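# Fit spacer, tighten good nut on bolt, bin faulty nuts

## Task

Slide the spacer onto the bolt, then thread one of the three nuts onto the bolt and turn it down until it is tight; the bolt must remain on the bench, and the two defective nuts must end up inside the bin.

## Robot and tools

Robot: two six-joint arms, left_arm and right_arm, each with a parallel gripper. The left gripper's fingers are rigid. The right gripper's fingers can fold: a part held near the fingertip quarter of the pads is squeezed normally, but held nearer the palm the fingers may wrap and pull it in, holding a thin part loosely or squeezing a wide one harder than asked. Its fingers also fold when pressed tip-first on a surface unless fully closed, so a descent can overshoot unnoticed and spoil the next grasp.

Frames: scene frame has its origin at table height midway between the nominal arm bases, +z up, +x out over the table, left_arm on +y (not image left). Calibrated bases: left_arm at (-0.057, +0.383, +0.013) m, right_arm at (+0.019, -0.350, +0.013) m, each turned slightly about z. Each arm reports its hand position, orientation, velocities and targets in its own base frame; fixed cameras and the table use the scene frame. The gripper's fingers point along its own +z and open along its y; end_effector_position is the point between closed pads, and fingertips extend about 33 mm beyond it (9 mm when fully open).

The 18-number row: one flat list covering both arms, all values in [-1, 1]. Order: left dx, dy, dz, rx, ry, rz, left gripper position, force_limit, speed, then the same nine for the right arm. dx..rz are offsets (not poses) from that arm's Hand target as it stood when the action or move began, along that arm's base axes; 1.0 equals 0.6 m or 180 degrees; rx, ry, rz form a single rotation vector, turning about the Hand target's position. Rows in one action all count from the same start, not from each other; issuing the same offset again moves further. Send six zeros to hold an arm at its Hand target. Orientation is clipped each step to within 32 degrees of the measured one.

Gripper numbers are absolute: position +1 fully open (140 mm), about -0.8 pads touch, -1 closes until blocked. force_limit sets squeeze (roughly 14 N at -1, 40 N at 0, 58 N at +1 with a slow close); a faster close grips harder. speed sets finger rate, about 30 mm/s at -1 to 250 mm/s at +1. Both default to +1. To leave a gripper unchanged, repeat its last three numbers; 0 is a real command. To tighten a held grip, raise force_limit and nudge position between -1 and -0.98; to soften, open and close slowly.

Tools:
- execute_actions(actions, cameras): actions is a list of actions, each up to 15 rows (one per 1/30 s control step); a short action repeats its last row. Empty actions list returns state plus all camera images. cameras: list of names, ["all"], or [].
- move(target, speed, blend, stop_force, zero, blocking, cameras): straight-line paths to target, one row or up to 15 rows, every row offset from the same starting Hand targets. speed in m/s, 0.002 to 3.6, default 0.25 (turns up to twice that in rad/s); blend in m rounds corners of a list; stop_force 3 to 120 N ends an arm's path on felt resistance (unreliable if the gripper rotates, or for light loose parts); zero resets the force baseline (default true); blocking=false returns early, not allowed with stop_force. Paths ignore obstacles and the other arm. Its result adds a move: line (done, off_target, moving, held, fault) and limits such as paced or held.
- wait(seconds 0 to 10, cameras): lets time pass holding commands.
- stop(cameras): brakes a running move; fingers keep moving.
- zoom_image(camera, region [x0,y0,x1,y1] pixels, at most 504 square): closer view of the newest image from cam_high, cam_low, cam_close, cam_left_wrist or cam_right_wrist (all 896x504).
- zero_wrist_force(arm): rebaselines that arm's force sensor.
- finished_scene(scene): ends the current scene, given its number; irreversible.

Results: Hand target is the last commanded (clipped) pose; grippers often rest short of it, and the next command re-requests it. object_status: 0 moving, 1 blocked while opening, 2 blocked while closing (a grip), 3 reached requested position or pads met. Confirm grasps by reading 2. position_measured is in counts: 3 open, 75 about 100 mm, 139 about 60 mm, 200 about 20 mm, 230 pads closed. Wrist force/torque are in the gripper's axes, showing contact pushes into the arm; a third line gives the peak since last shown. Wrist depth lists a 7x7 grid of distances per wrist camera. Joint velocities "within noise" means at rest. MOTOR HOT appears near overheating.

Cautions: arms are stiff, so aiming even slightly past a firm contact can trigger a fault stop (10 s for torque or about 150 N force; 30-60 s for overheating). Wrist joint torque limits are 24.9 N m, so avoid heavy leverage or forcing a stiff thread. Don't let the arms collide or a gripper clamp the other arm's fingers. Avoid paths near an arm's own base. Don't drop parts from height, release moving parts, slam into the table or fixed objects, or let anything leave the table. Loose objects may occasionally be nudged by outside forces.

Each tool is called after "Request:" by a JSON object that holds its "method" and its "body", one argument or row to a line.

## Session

Scene 1 done. Look at scene 2.

Request:
{"method": "execute_actions", "body": {
  "actions": []
}}

Scene clock: 0.00 s.
left_arm: end_effector_position=(+0.5376, +0.0918, +0.3768) position_measured=3 object_status=3 end_effector_quat_wxyz=(+0.291, +0.710, -0.129, +0.629) | right_arm: end_effector_position=(+0.3063, +0.2615, +0.1253) position_measured=3 object_status=3 end_effector_quat_wxyz=(-0.217, +0.403, +0.885, -0.084)
Joint positions: left_arm=[0.415 -1.349 2.17 -3.885 -2.598 2.953] | right_arm=[0.253 -1.476 1.84 -1.484 -1.432 1.076]
Joint velocities: within noise
Joint torques (N m): no reading
Wrist force (N): no reading
Wrist torque (N m): no reading
Wrist force, peak (N): no reading
Wrist depth (mm): cam_left_wrist=[- 1591 - 2014 - - - / - - 1878 - - 2425 2230 / - 1542 - 1982 - - - / 1723 130 - - - 132 108 / - 99 - - 928 - 98 / - 93 555 - 798 761 93 / - - 538 568 572 632 -] | cam_right_wrist=[398 - - - - - - / - - - - - - 224 / 335 - - 298 - 251 - / 329 353 327 - 263 127 - / - 103 - 291 - 124 99 / - - - - 255 - 94 / - 367 - - - 237 -]
Hand target: left_arm +0.5376, +0.0918, +0.3768; +0.291, +0.710, -0.129, +0.629 | right_arm +0.3063, +0.2615, +0.1253; -0.217, +0.403, +0.885, -0.084
Tool commands: left_gripper/position=+1.0 left_gripper/force_limit=+1.0 left_gripper/speed=+1.0 right_gripper/position=+1.0 right_gripper/force_limit=+1.0 right_gripper/speed=+1.0

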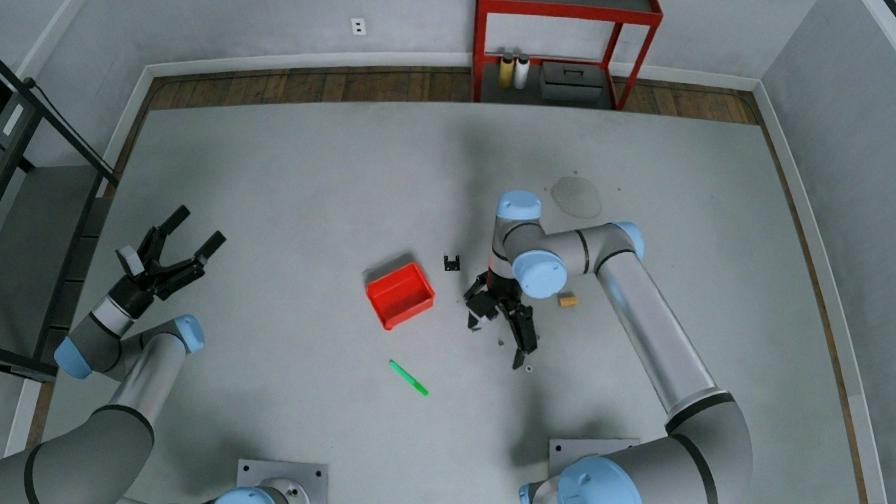

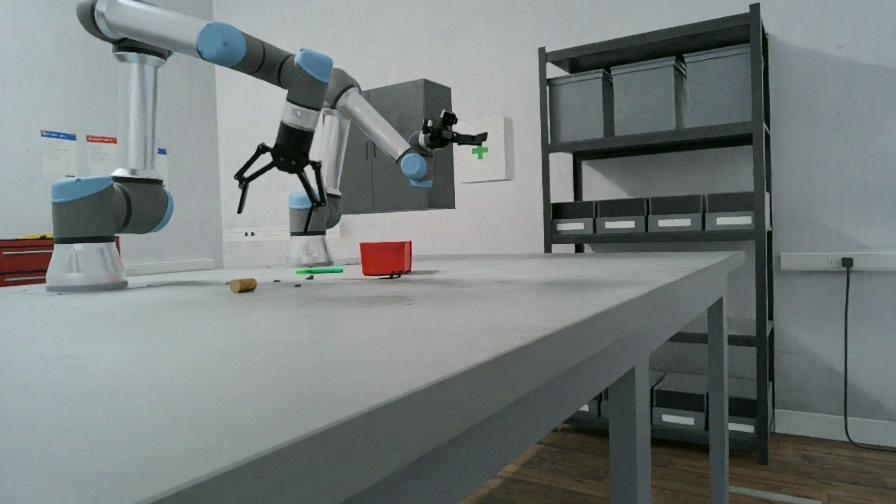

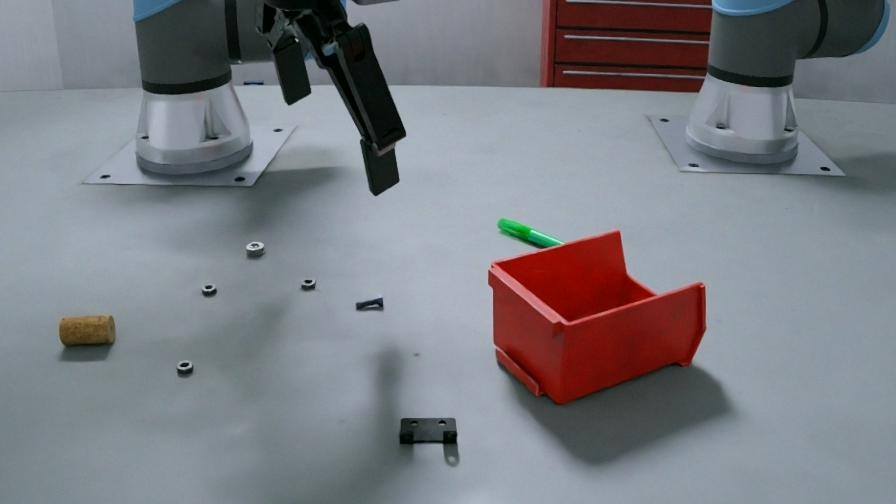

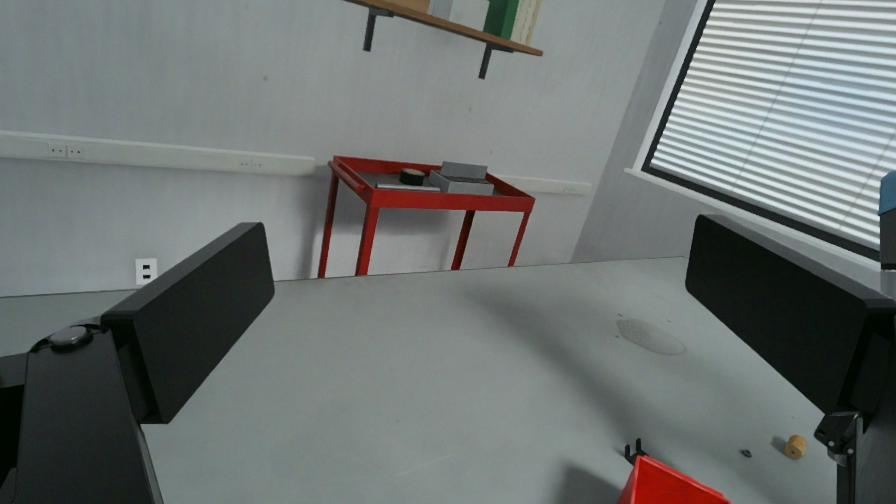

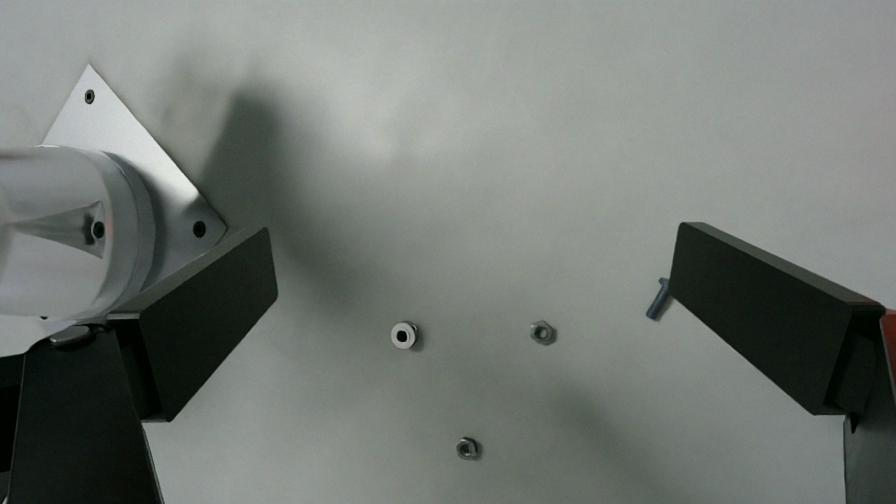

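Request:
{"method": "zoom_image", "body": {
  "camera": "cam_right_wrist",
  "region": [370, 290, 490, 380]
}}

Request:
{"method": "zoom_image", "body": {
  "camera": "cam_right_wrist",
  "region": [500, 270, 700, 380]
}}

Request:
{"method": "zoom_image", "body": {
  "camera": "cam_right_wrist",
  "region": [420, 410, 520, 480]
}}

Request:
{"method": "zoom_image", "body": {
  "camera": "cam_close",
  "region": [40, 220, 260, 390]
}}

Request:
{"method": "zoom_image", "body": {
  "camera": "cam_close",
  "region": [230, 230, 400, 330]
}}

Scaled by 4.200 from the camera's 896x504 image, which has a finer 1280x720 frame.

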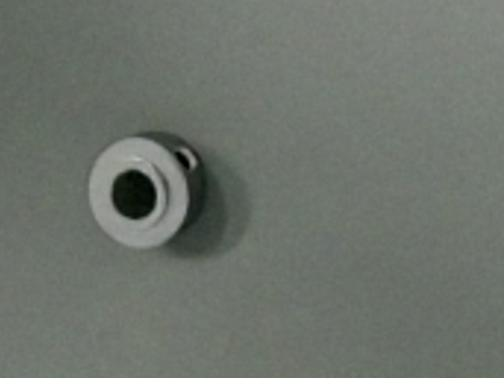

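Scaled by 2.520 from the camera's 896x504 image, which has a finer 1280x720 frame.

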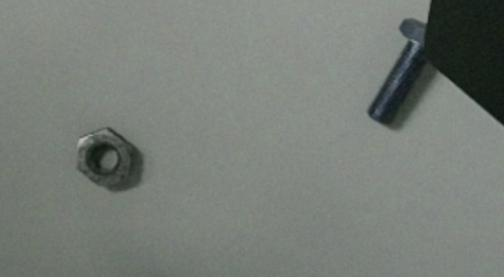

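Scaled by 5.040 from the camera's 896x504 image, which has a finer 1280x720 frame.

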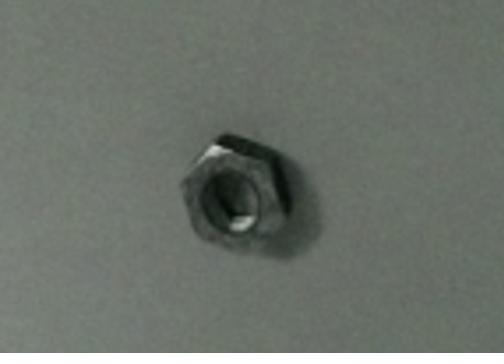

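Scaled by 2.291 from the camera's 896x504 image, which has a finer 1280x720 frame.

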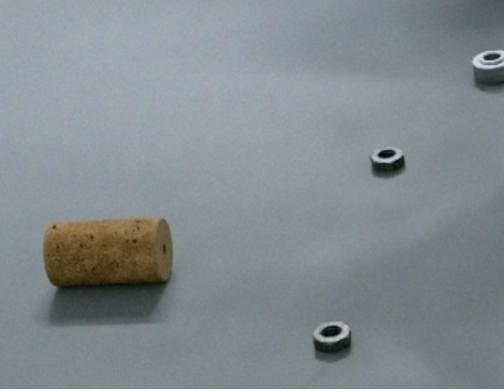

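Scaled by 2.965 from the camera's 896x504 image, which has a finer 1280x720 frame.

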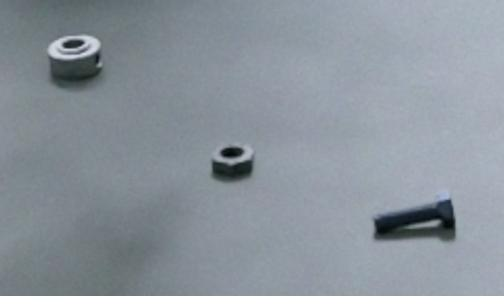

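Request:
{"method": "move", "body": {
  "target": [-0.2293, -0.5697, -0.2113, 0.4268, 0.2583, -0.2088, -0.5, 0, 0, 0.0895, -0.0192, 0.0578, -0.0061, -0.1495, 0.0108, -0.5, 0, 0],
  "speed": 0.4,
  "cameras": ["all"]
}}

Scene clock: 6.47 s.
left_arm: end_effector_position=(+0.4000, -0.2500, +0.2501) position_measured=192 object_status=3 end_effector_quat_wxyz=(+0.000, +0.829, -0.559, +0.000) | right_arm: end_effector_position=(+0.3600, +0.2500, +0.1600) position_measured=192 object_status=3 end_effector_quat_wxyz=(+0.000, +0.399, +0.917, +0.000)
Joint positions: left_arm=[-0.845 -1.662 1.725 -1.634 -1.571 3.482] | right_arm=[0.298 -1.707 1.998 -1.861 -1.571 1.118]
Joint torques (N m): left_arm=[-16.14 -12.85 -32.36 -0.18 2 -2.94] | right_arm=[15.06 -28.07 -14.19 -5.54 -2.26 1.46]
Wrist force (N): left_arm=[-4.2 -2.6 -1.9] | right_arm=[-0.1 0.0 0.5]
Wrist torque (N m): left_arm=[-0.34 0.48 0.08] | right_arm=[-0.01 0.09 0.01]
Wrist force, peak (N): left_arm=[-4.3 -2.7 -1.7] | right_arm=[-0.1 -0.5 0.8]
Wrist depth (mm): cam_left_wrist=[360 353 361 368 358 357 357 / 384 374 371 372 383 373 378 / 399 408 397 387 395 406 397 / 423 422 431 - 415 425 423 / 441 442 93 437 - 88 426 / - - - - - - - / - - - - - - -] | cam_right_wrist=[- - 278 - - - 270 / - 293 - - - - - / - - - 304 - - 308 / - - - - - - 319 / - - 90 - - - - / - - - - - - - / - - - - - - -]
Hand target: left_arm +0.4000, -0.2500, +0.2500; +0.000, +0.829, -0.559, +0.000 | right_arm +0.3600, +0.2500, +0.1600; +0.000, +0.399, +0.917, +0.000
Off the commanded pose: left_arm 0.000 m, 0 deg | right_arm 0.000 m, 0 deg.
move: done

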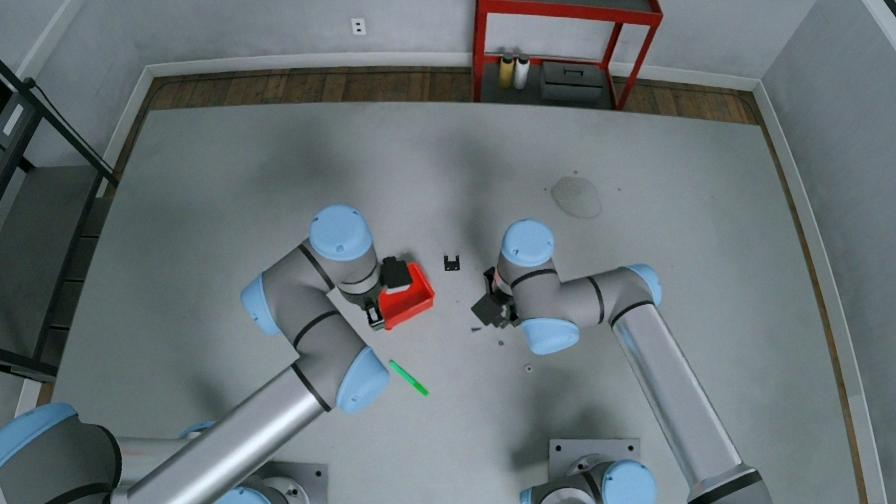

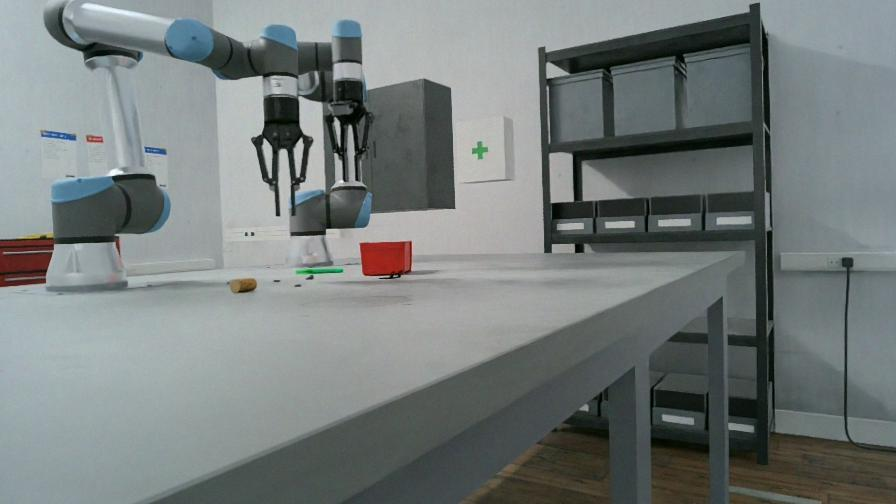

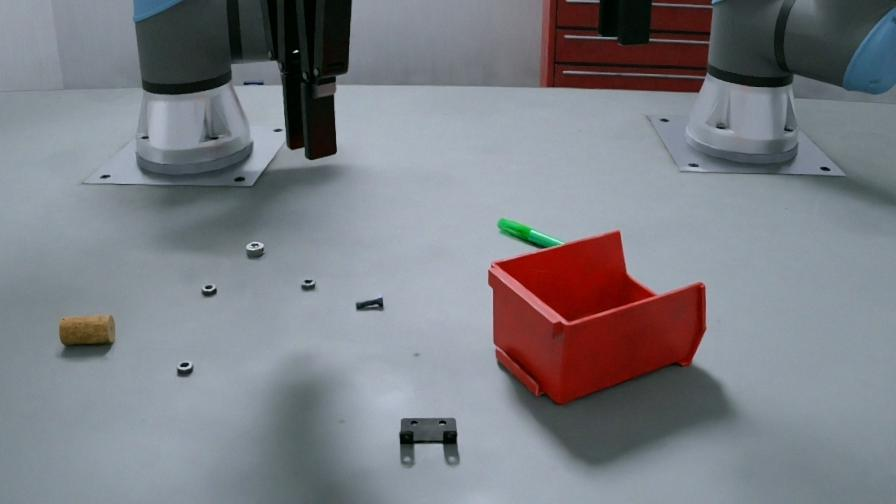

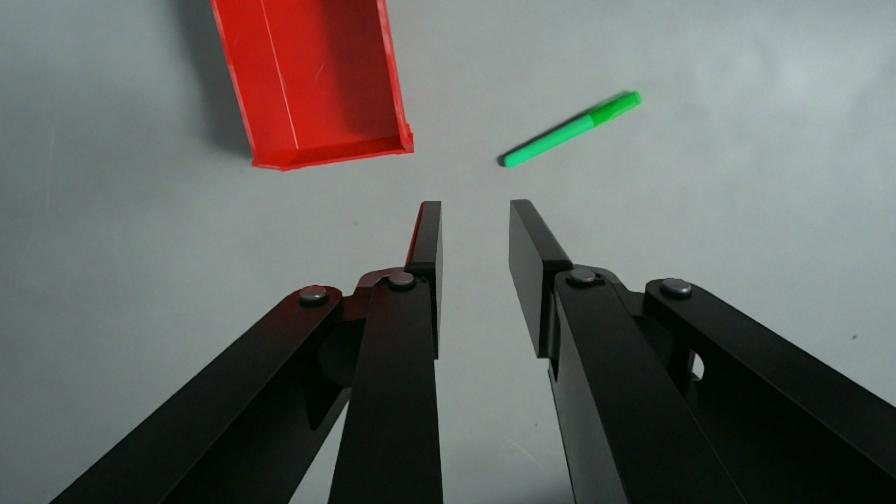

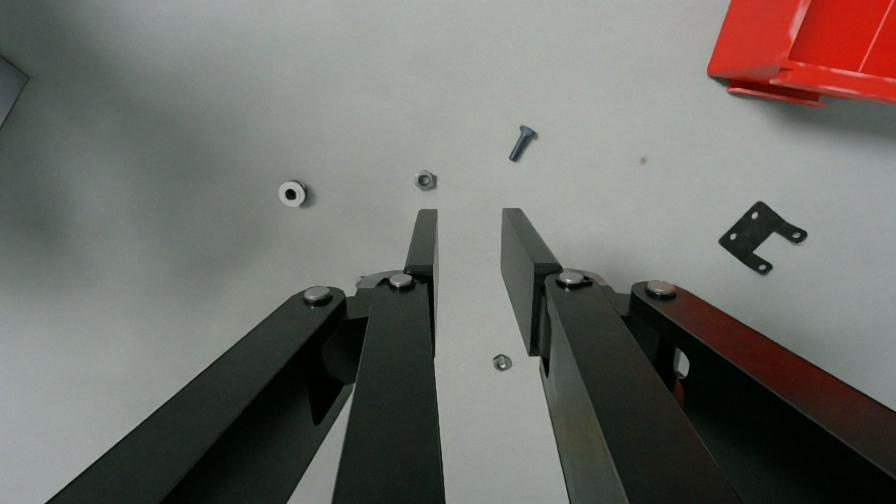

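Request:
{"method": "zoom_image", "body": {
  "camera": "cam_right_wrist",
  "region": [480, 110, 560, 180]
}}

Request:
{"method": "zoom_image", "body": {
  "camera": "cam_right_wrist",
  "region": [395, 155, 455, 205]
}}

Request:
{"method": "zoom_image", "body": {
  "camera": "cam_right_wrist",
  "region": [472, 335, 532, 385]
}}

Request:
{"method": "zoom_image", "body": {
  "camera": "cam_right_wrist",
  "region": [262, 165, 332, 223]
}}

Request:
{"method": "zoom_image", "body": {
  "camera": "cam_close",
  "region": [160, 345, 220, 395]
}}

Request:
{"method": "zoom_image", "body": {
  "camera": "cam_close",
  "region": [340, 280, 400, 330]
}}

Scaled by 6.300 from the camera's 896x504 image, which has a finer 1280x720 frame.

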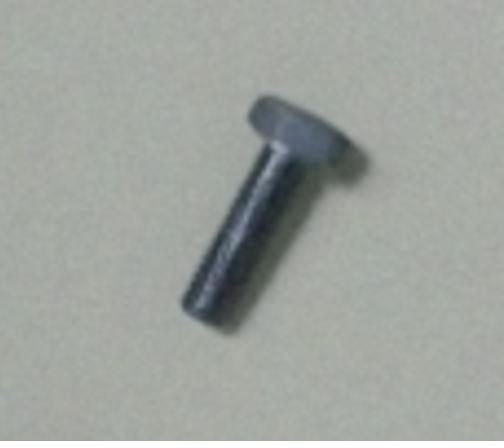

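Scaled by 8.400 from the camera's 896x504 image, which has a finer 1280x720 frame.

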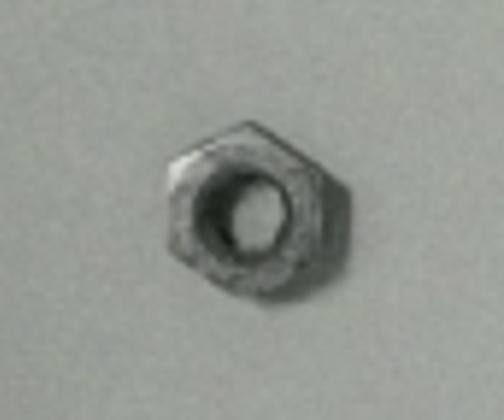

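Scaled by 8.400 from the camera's 896x504 image, which has a finer 1280x720 frame.

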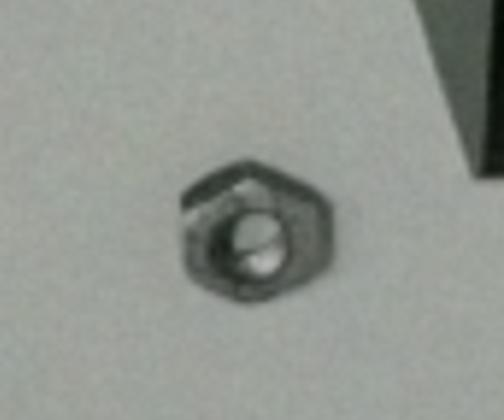

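Scaled by 7.200 from the camera's 896x504 image, which has a finer 1280x720 frame.

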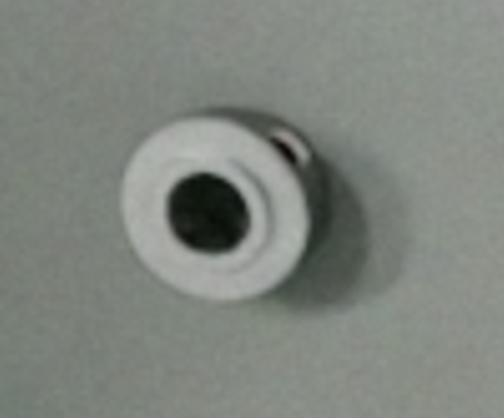

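Scaled by 8.400 from the camera's 896x504 image, which has a finer 1280x720 frame.

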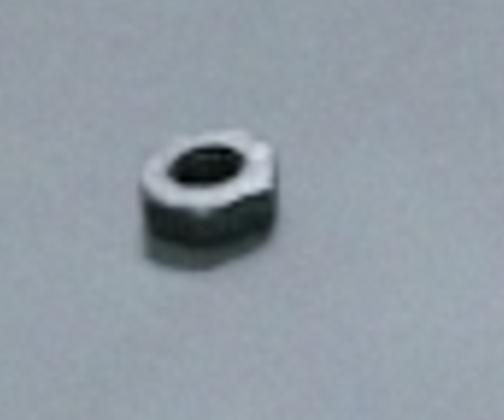

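Scaled by 8.400 from the camera's 896x504 image, which has a finer 1280x720 frame.

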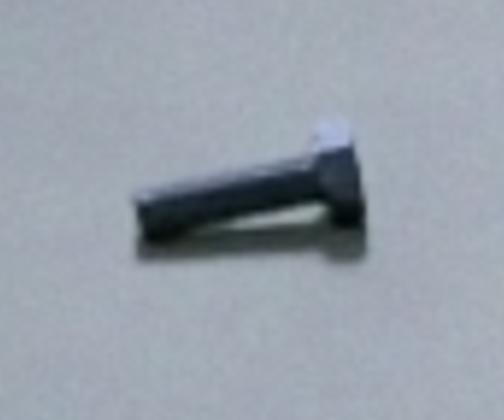

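Request:
{"method": "move", "body": {
  "target": [0.0703, -0.327, -0.2167, 0, 0, -0.0444, -0.5, 0, 0, -0.1283, -0.1433, -0.1, 0, 0, 0, -0.35, 0, 0],
  "speed": 0.25,
  "cameras": ["all"]
}}

Scene clock: 10.53 s.
left_arm: end_effector_position=(+0.4422, -0.4461, +0.1201) position_measured=192 object_status=3 end_effector_quat_wxyz=(+0.000, +0.788, -0.615, +0.000) | right_arm: end_effector_position=(+0.2831, +0.1641, +0.1000) position_measured=173 object_status=3 end_effector_quat_wxyz=(+0.000, +0.399, +0.917, +0.000)
Joint positions: left_arm=[-1.004 -1.224 1.565 -1.911 -1.571 3.463] | right_arm=[0.106 -1.972 2.344 -1.942 -1.571 0.926]
Joint torques (N m): left_arm=[-14.74 -28.69 -31.98 -5.97 1.33 2.6] | right_arm=[-12.96 -16.94 -13.55 -0.75 2.52 -1.57]
Wrist force (N): left_arm=[-4.1 -2.7 -1.8] | right_arm=[-0.2 0.0 0.8]
Wrist torque (N m): left_arm=[-0.35 0.43 -0.12] | right_arm=[0.02 0.09 0.21]
Wrist force, peak (N): left_arm=[-5.7 -2.8 -2.6] | right_arm=[0.1 -1.0 1.1]
Wrist depth (mm): cam_left_wrist=[242 242 240 - 241 241 239 / 254 254 254 253 253 252 252 / 269 267 270 267 265 265 262 / 284 284 285 278 275 283 293 / 301 - 89 293 - 88 299 / - - - - - - - / - - - - - - -] | cam_right_wrist=[217 - - - - - - / 232 - - - - 226 - / - - - - 245 - - / - - - - 130 - - / - - 90 - - - - / - - - - - - - / - - - - - - -]
Hand target: left_arm +0.4422, -0.4462, +0.1200; +0.000, +0.788, -0.615, +0.000 | right_arm +0.2830, +0.1640, +0.1000; +0.000, +0.399, +0.917, +0.000
Off the commanded pose: left_arm 0.000 m, 0 deg | right_arm 0.000 m, 0 deg.
move: done

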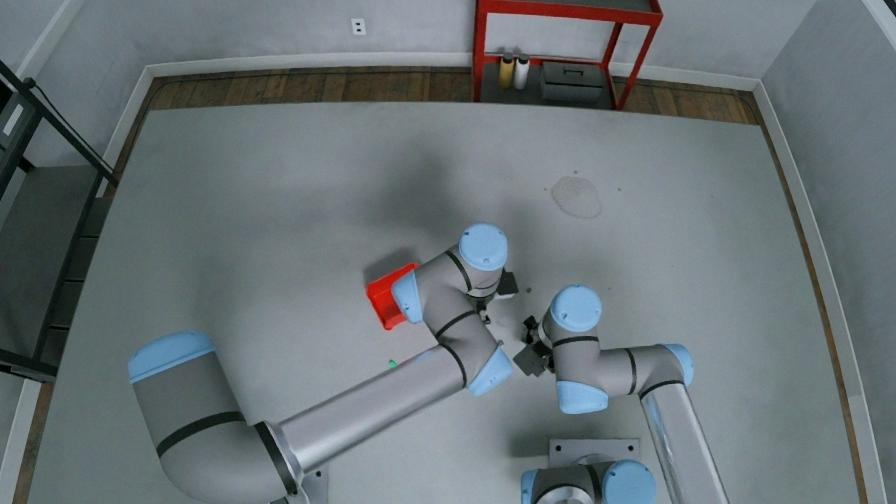

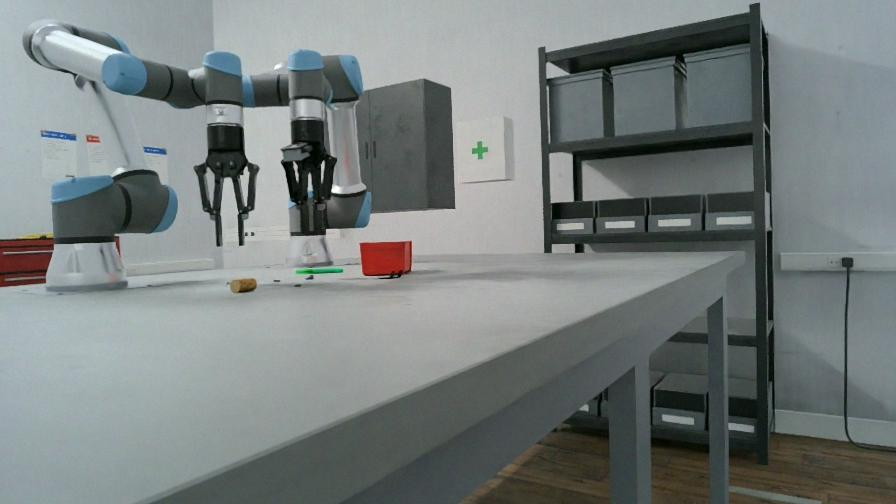

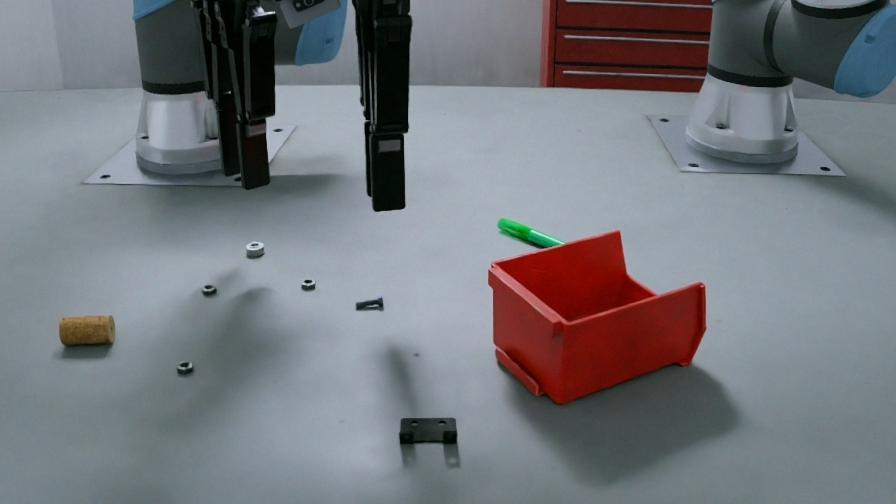

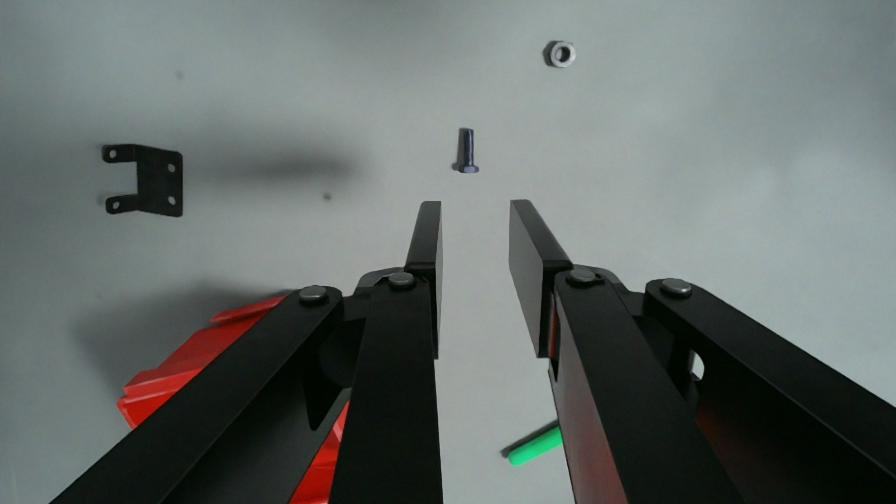

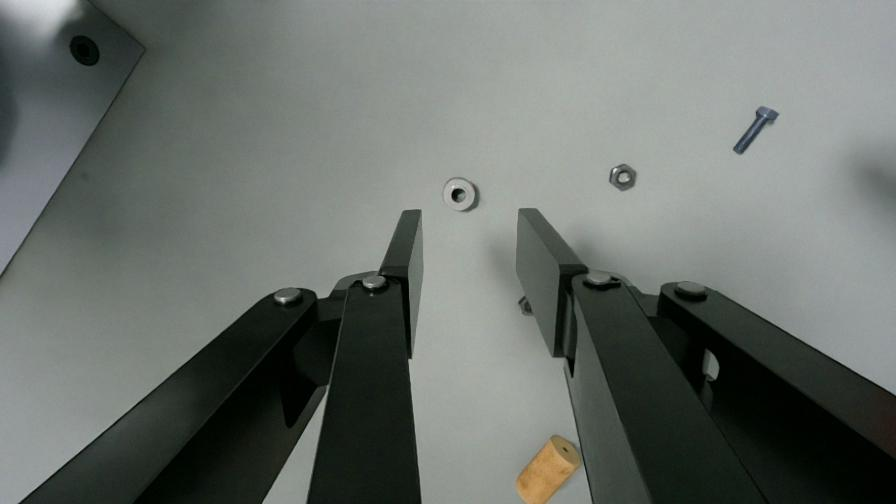

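Request:
{"method": "zoom_image", "body": {
  "camera": "cam_left_wrist",
  "region": [430, 115, 510, 185]
}}

Request:
{"method": "zoom_image", "body": {
  "camera": "cam_right_wrist",
  "region": [425, 165, 495, 225]
}}

Request:
{"method": "zoom_image", "body": {
  "camera": "cam_right_wrist",
  "region": [595, 150, 655, 200]
}}

Request:
{"method": "zoom_image", "body": {
  "camera": "cam_left_wrist",
  "region": [535, 30, 595, 80]
}}

Scaled by 6.300 from the camera's 896x504 image, which has a finer 1280x720 frame.

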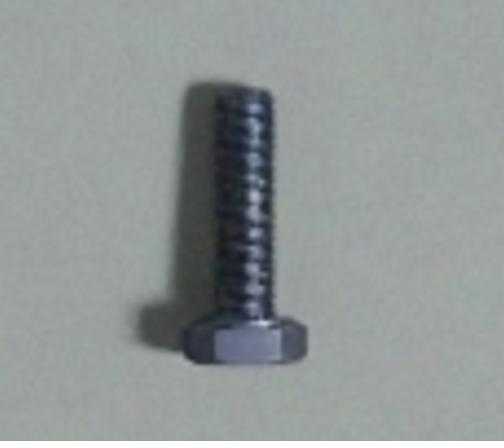

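Scaled by 7.200 from the camera's 896x504 image, which has a finer 1280x720 frame.

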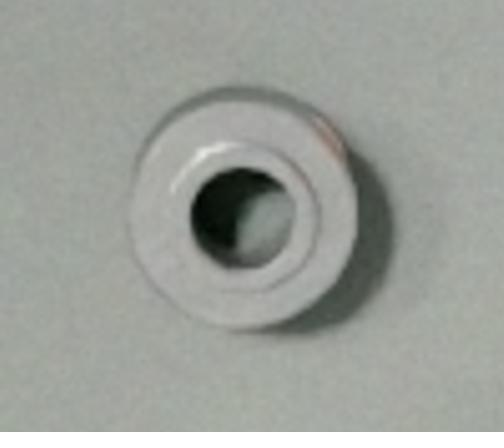

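Scaled by 8.400 from the camera's 896x504 image, which has a finer 1280x720 frame.

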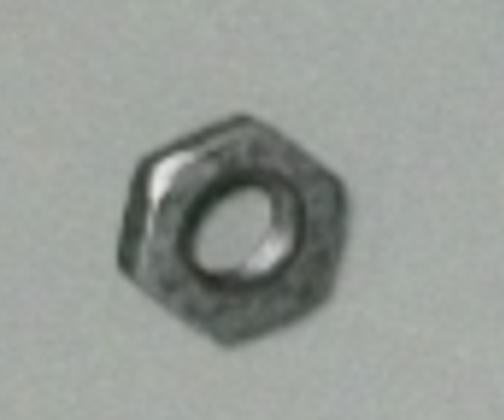

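Scaled by 8.400 from the camera's 896x504 image, which has a finer 1280x720 frame.

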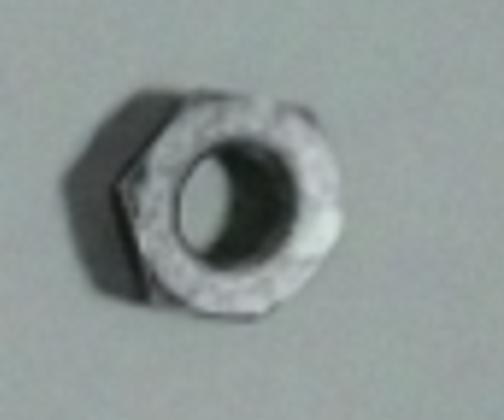

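Request:
{"method": "move", "body": {
  "target": [
    [-0.0023, 0.0015, -0.1467, 0.0307, 0.0077, 0.0106, -0.5, 0, 0, -0.0048, -0.0008, -0.13, 0, 0, 0, -0.35, 0, 0],
    [-0.0023, 0.0015, -0.1467, 0.0307, 0.0077, 0.0106, -0.5, 0, 0, -0.0048, -0.0008, -0.13, 0, 0, 0, -1, 0, -1]
  ],
  "speed": [0.1, 0.1],
  "cameras": ["cam_left_wrist", "cam_right_wrist"]
}}

Scene clock: 16.57 s.
left_arm: end_effector_position=(+0.4408, -0.4453, +0.0320) position_measured=192 object_status=3 end_effector_quat_wxyz=(-0.030, +0.798, -0.601, -0.039) | right_arm: end_effector_position=(+0.2802, +0.1635, +0.0220) position_measured=207 object_status=0 end_effector_quat_wxyz=(+0.000, +0.399, +0.917, +0.000)
Joint positions: left_arm=[-1.019 -1.09 1.59 -1.976 -1.543 3.413] | right_arm=[0.105 -1.845 2.499 -2.224 -1.571 0.925]
Joint torques (N m): left_arm=[-14.74 -33.25 -29.12 -5.64 2.16 -2.68] | right_arm=[14.14 4.18 -10.31 -5.41 -1.3 1.7]
Wrist force (N): left_arm=[-4.3 -2.5 -1.6] | right_arm=[2.8 -5.4 -18.2]
Wrist torque (N m): left_arm=[-0.32 0.43 0.08] | right_arm=[0.16 0.06 0.00]
Wrist force, peak (N): left_arm=[-4.2 -2.9 -2.6] | right_arm=[3.2 -5.8 -18.4]
Wrist depth (mm): cam_left_wrist=[154 154 155 154 154 153 153 / 167 165 165 164 164 163 163 / 177 176 177 176 176 176 175 / 192 191 190 187 184 189 189 / 211 203 89 202 - 88 205 / 223 - - 224 - - - / - - - 249 - - -] | cam_right_wrist=[- 153 - - - - - / - - - - - - - / - - - - - - - / - 175 - 146 - - - / 187 183 84 - - - - / - - - - - - - / - - - - - - -]
Hand target: left_arm +0.4408, -0.4453, +0.0320; -0.030, +0.798, -0.601, -0.039 | right_arm +0.2802, +0.1635, +0.0220; +0.000, +0.399, +0.917, +0.000
Off the commanded pose: left_arm 0.000 m, 0 deg | right_arm 0.000 m, 0 deg.
move: done
Images, in order (width x height): cam_left_wrist 896x504, cam_right_wrist 896x504.

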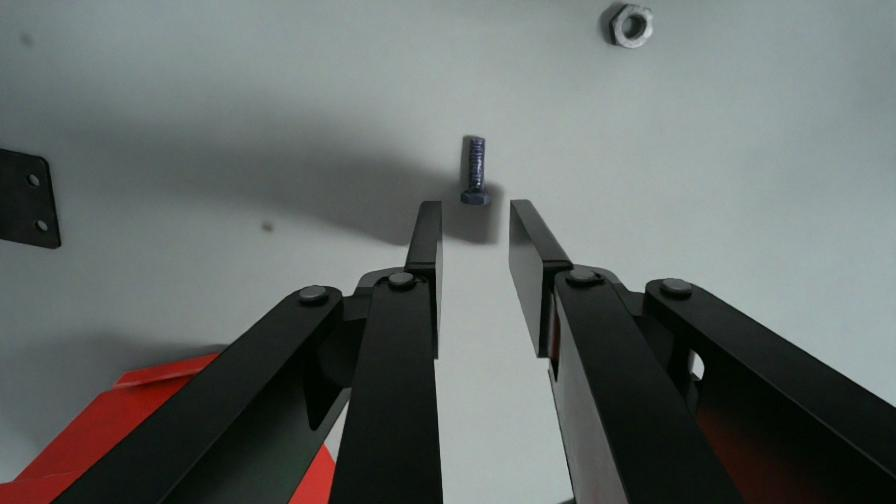

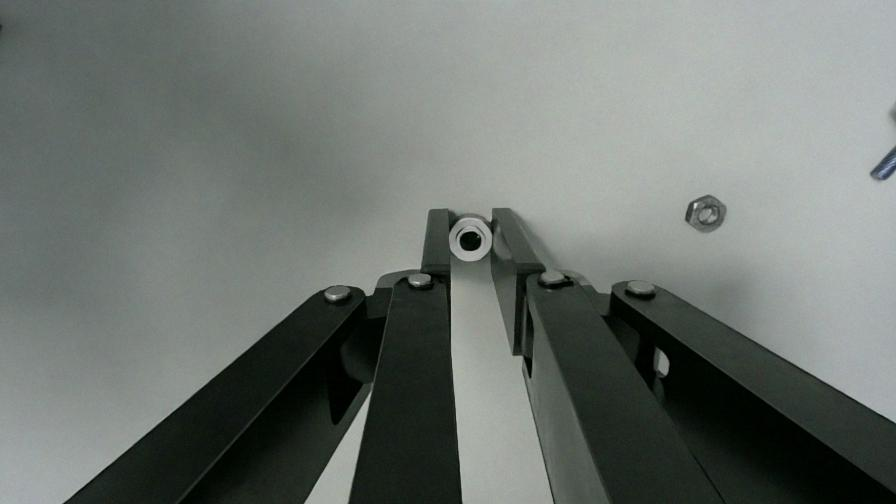

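Request:
{"method": "zoom_image", "body": {
  "camera": "cam_left_wrist",
  "region": [430, 125, 530, 215]
}}

Request:
{"method": "zoom_image", "body": {
  "camera": "cam_left_wrist",
  "region": [595, 0, 665, 60]
}}

Request:
{"method": "zoom_image", "body": {
  "camera": "cam_right_wrist",
  "region": [675, 185, 735, 240]
}}

Request:
{"method": "zoom_image", "body": {
  "camera": "cam_right_wrist",
  "region": [430, 195, 510, 270]
}}

Scaled by 5.040 from the camera's 896x504 image, which has a finer 1280x720 frame.

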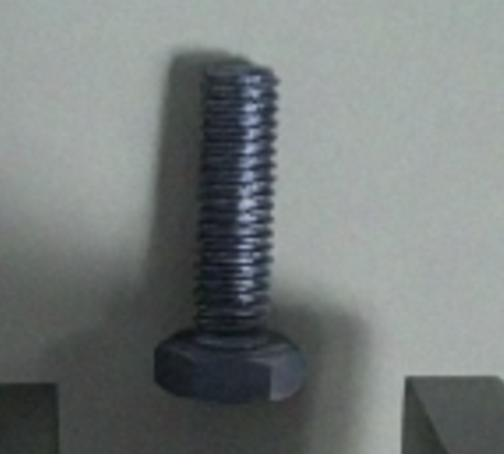

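Scaled by 7.200 from the camera's 896x504 image, which has a finer 1280x720 frame.

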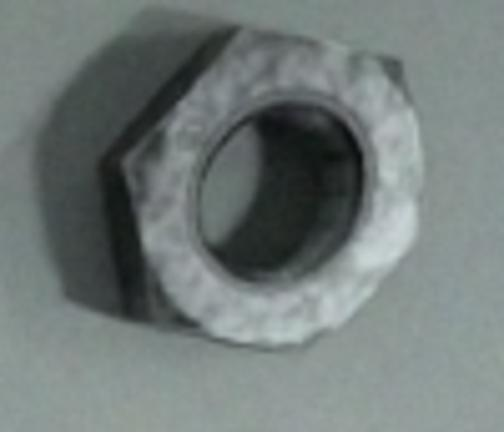

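Scaled by 8.400 from the camera's 896x504 image, which has a finer 1280x720 frame.

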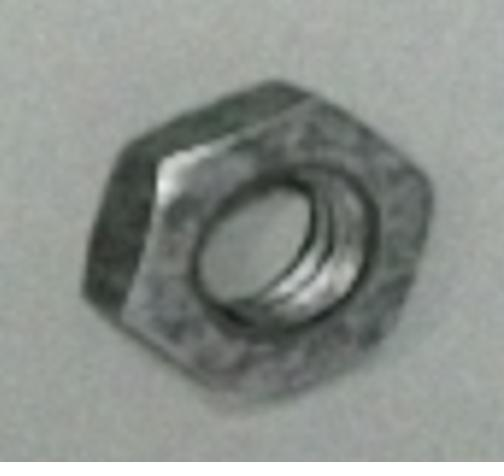

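Scaled by 6.300 from the camera's 896x504 image, which has a finer 1280x720 frame.

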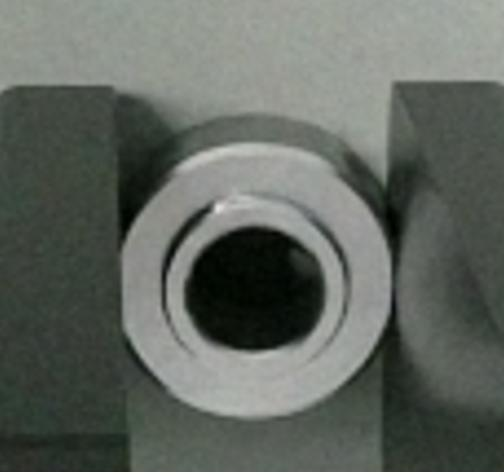

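Request:
{"method": "move", "body": {
  "target": [0, 0, -0.0175, 0, 0, 0, -0.5, 0, 0, 0, 0, 0, 0, 0, 0, -1, 0, -1],
  "speed": 0.007,
  "stop_force": 3,
  "cameras": ["cam_left_wrist"]
}}

Scene clock: 21.27 s.
left_arm: end_effector_position=(+0.4408, -0.4453, +0.0215) position_measured=192 object_status=3 end_effector_quat_wxyz=(-0.030, +0.798, -0.601, -0.039) | right_arm: end_effector_position=(+0.2802, +0.1635, +0.0220) position_measured=207 object_status=2 end_effector_quat_wxyz=(+0.000, +0.399, +0.917, +0.000)
Joint positions: left_arm=[-1.019 -1.078 1.602 -2 -1.543 3.413] | right_arm=[0.105 -1.845 2.499 -2.224 -1.571 0.925]
Joint torques (N m): left_arm=[-14.56 -33.22 -11.81 -5.65 1.9 -2.65] | right_arm=[5.8 6.04 -10.29 -4.79 1.55 1.66]
Wrist force (N): left_arm=[-4.3 -2.5 -1.6] | right_arm=[3.0 -5.4 -18.6]
Wrist torque (N m): left_arm=[-0.30 0.43 0.08] | right_arm=[0.16 0.02 0.00]
Wrist force, peak (N): left_arm=[-4.6 -2.7 -1.8] | right_arm=[3.1 -5.3 -18.8]
Wrist depth (mm): cam_left_wrist=[145 143 145 142 144 144 145 / 155 154 155 154 154 154 151 / 169 166 166 164 166 165 165 / 178 179 179 175 173 177 175 / 195 191 89 193 - 88 - / - - - 210 - - - / - - - - - - -] | cam_right_wrist=[- 150 - - - - - / - 157 - - - - - / - - - 168 165 - - / - - - 147 - - 182 / - - 84 - - - - / - - - - - - - / - - - - - - -]
Hand target: left_arm +0.4408, -0.4453, +0.0215; -0.030, +0.798, -0.601, -0.039 | right_arm +0.2802, +0.1635, +0.0220; +0.000, +0.399, +0.917, +0.000
Off the commanded pose: left_arm 0.000 m, 0 deg | right_arm 0.000 m, 0 deg.
move: done
Images, in order (width x height): cam_left_wrist 896x504.

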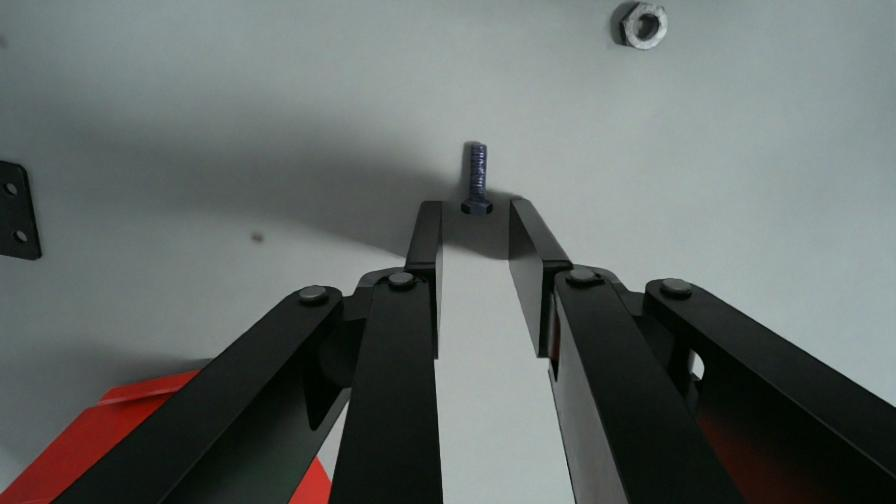

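Request:
{"method": "zoom_image", "body": {
  "camera": "cam_left_wrist",
  "region": [430, 135, 530, 225]
}}

Scaled by 5.040 from the camera's 896x504 image, which has a finer 1280x720 frame.

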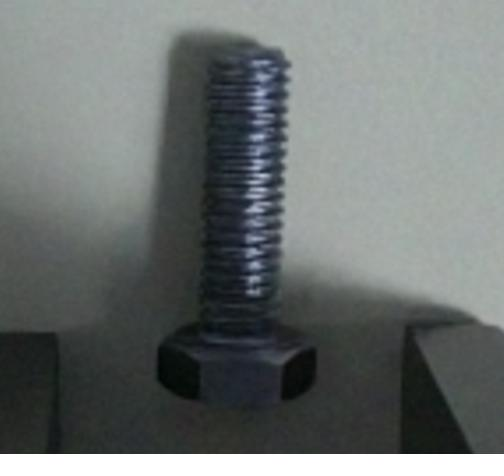

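Request:
{"method": "move", "body": {
  "target": [
    [0, 0, 0, 0, 0, 0, -1, 0, -1, 0, 0, 0, 0, 0, 0, -1, 0, -1],
    [0, 0, 0.08, 0, 0, 0, -1, 0, -1, 0, 0, 0.1, 0, 0, 0, -1, 0, -1]
  ],
  "speed": [0.05, 0.08],
  "cameras": ["cam_left_wrist", "cam_right_wrist", "cam_close"]
}}

Scene clock: 24.57 s.
left_arm: end_effector_position=(+0.4408, -0.4453, +0.0694) position_measured=218 object_status=2 end_effector_quat_wxyz=(-0.031, +0.798, -0.601, -0.039) | right_arm: end_effector_position=(+0.2802, +0.1635, +0.0819) position_measured=207 object_status=2 end_effector_quat_wxyz=(+0.000, +0.399, +0.917, +0.000)
Joint positions: left_arm=[-1.019 -1.129 1.544 -1.891 -1.543 3.413] | right_arm=[0.105 -1.958 2.387 -1.999 -1.571 0.925]
Joint torques (N m): left_arm=[-10.63 -45.26 -30.97 -0.05 0.91 -0.92] | right_arm=[-13.46 -17.16 -30.42 -0.6 1.82 -1.81]
Wrist force (N): left_arm=[-4.3 -2.6 -1.6] | right_arm=[-0.1 -0.1 0.7]
Wrist torque (N m): left_arm=[-0.34 0.42 0.09] | right_arm=[-0.02 0.06 0.14]
Wrist force, peak (N): left_arm=[-6.2 -2.1 -9.4] | right_arm=[3.1 -5.4 -18.7]
Wrist depth (mm): cam_left_wrist=[189 188 188 188 187 186 189 / 202 201 201 201 202 200 199 / 214 216 215 212 214 215 215 / 233 233 233 139 225 230 232 / 258 245 80 - 92 92 250 / 267 - 79 - - - 269 / - - - - - - -] | cam_right_wrist=[- - - - - - 202 / 213 - - 210 215 - 165 / - - - - 222 228 - / - - - 145 238 234 - / - - 84 - - - - / 269 - - - - - - / - - - - - - -]
Hand target: left_arm +0.4408, -0.4453, +0.0695; -0.030, +0.798, -0.601, -0.039 | right_arm +0.2802, +0.1635, +0.0820; +0.000, +0.399, +0.917, +0.000
Off the commanded pose: left_arm 0.000 m, 0 deg | right_arm 0.000 m, 0 deg.
move: done
Images, in order (width x height): cam_close 896x504, cam_left_wrist 896x504, cam_right_wrist 896x504.

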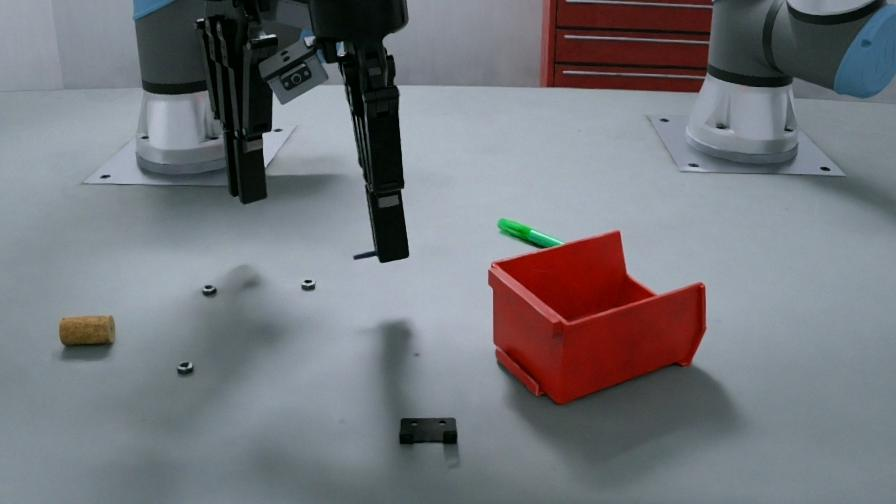

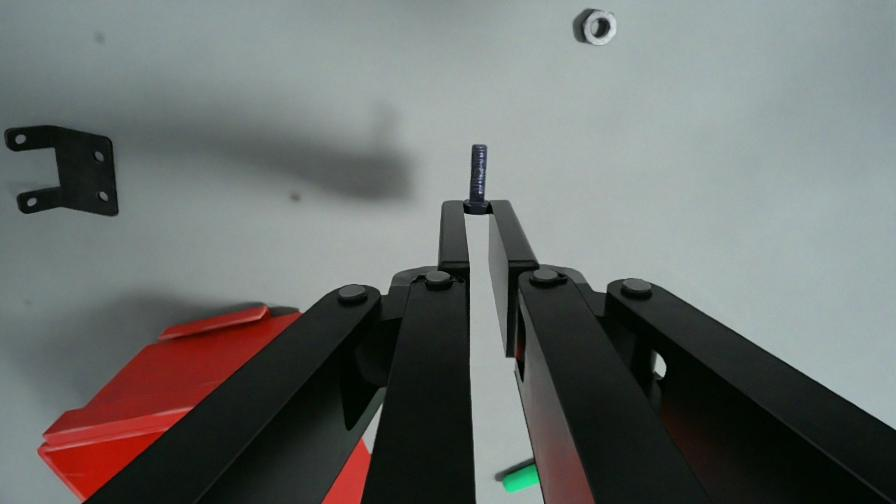

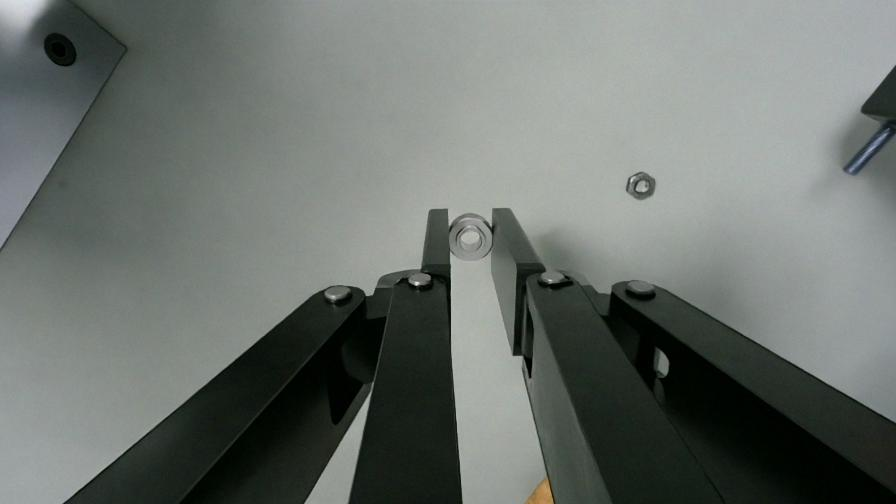

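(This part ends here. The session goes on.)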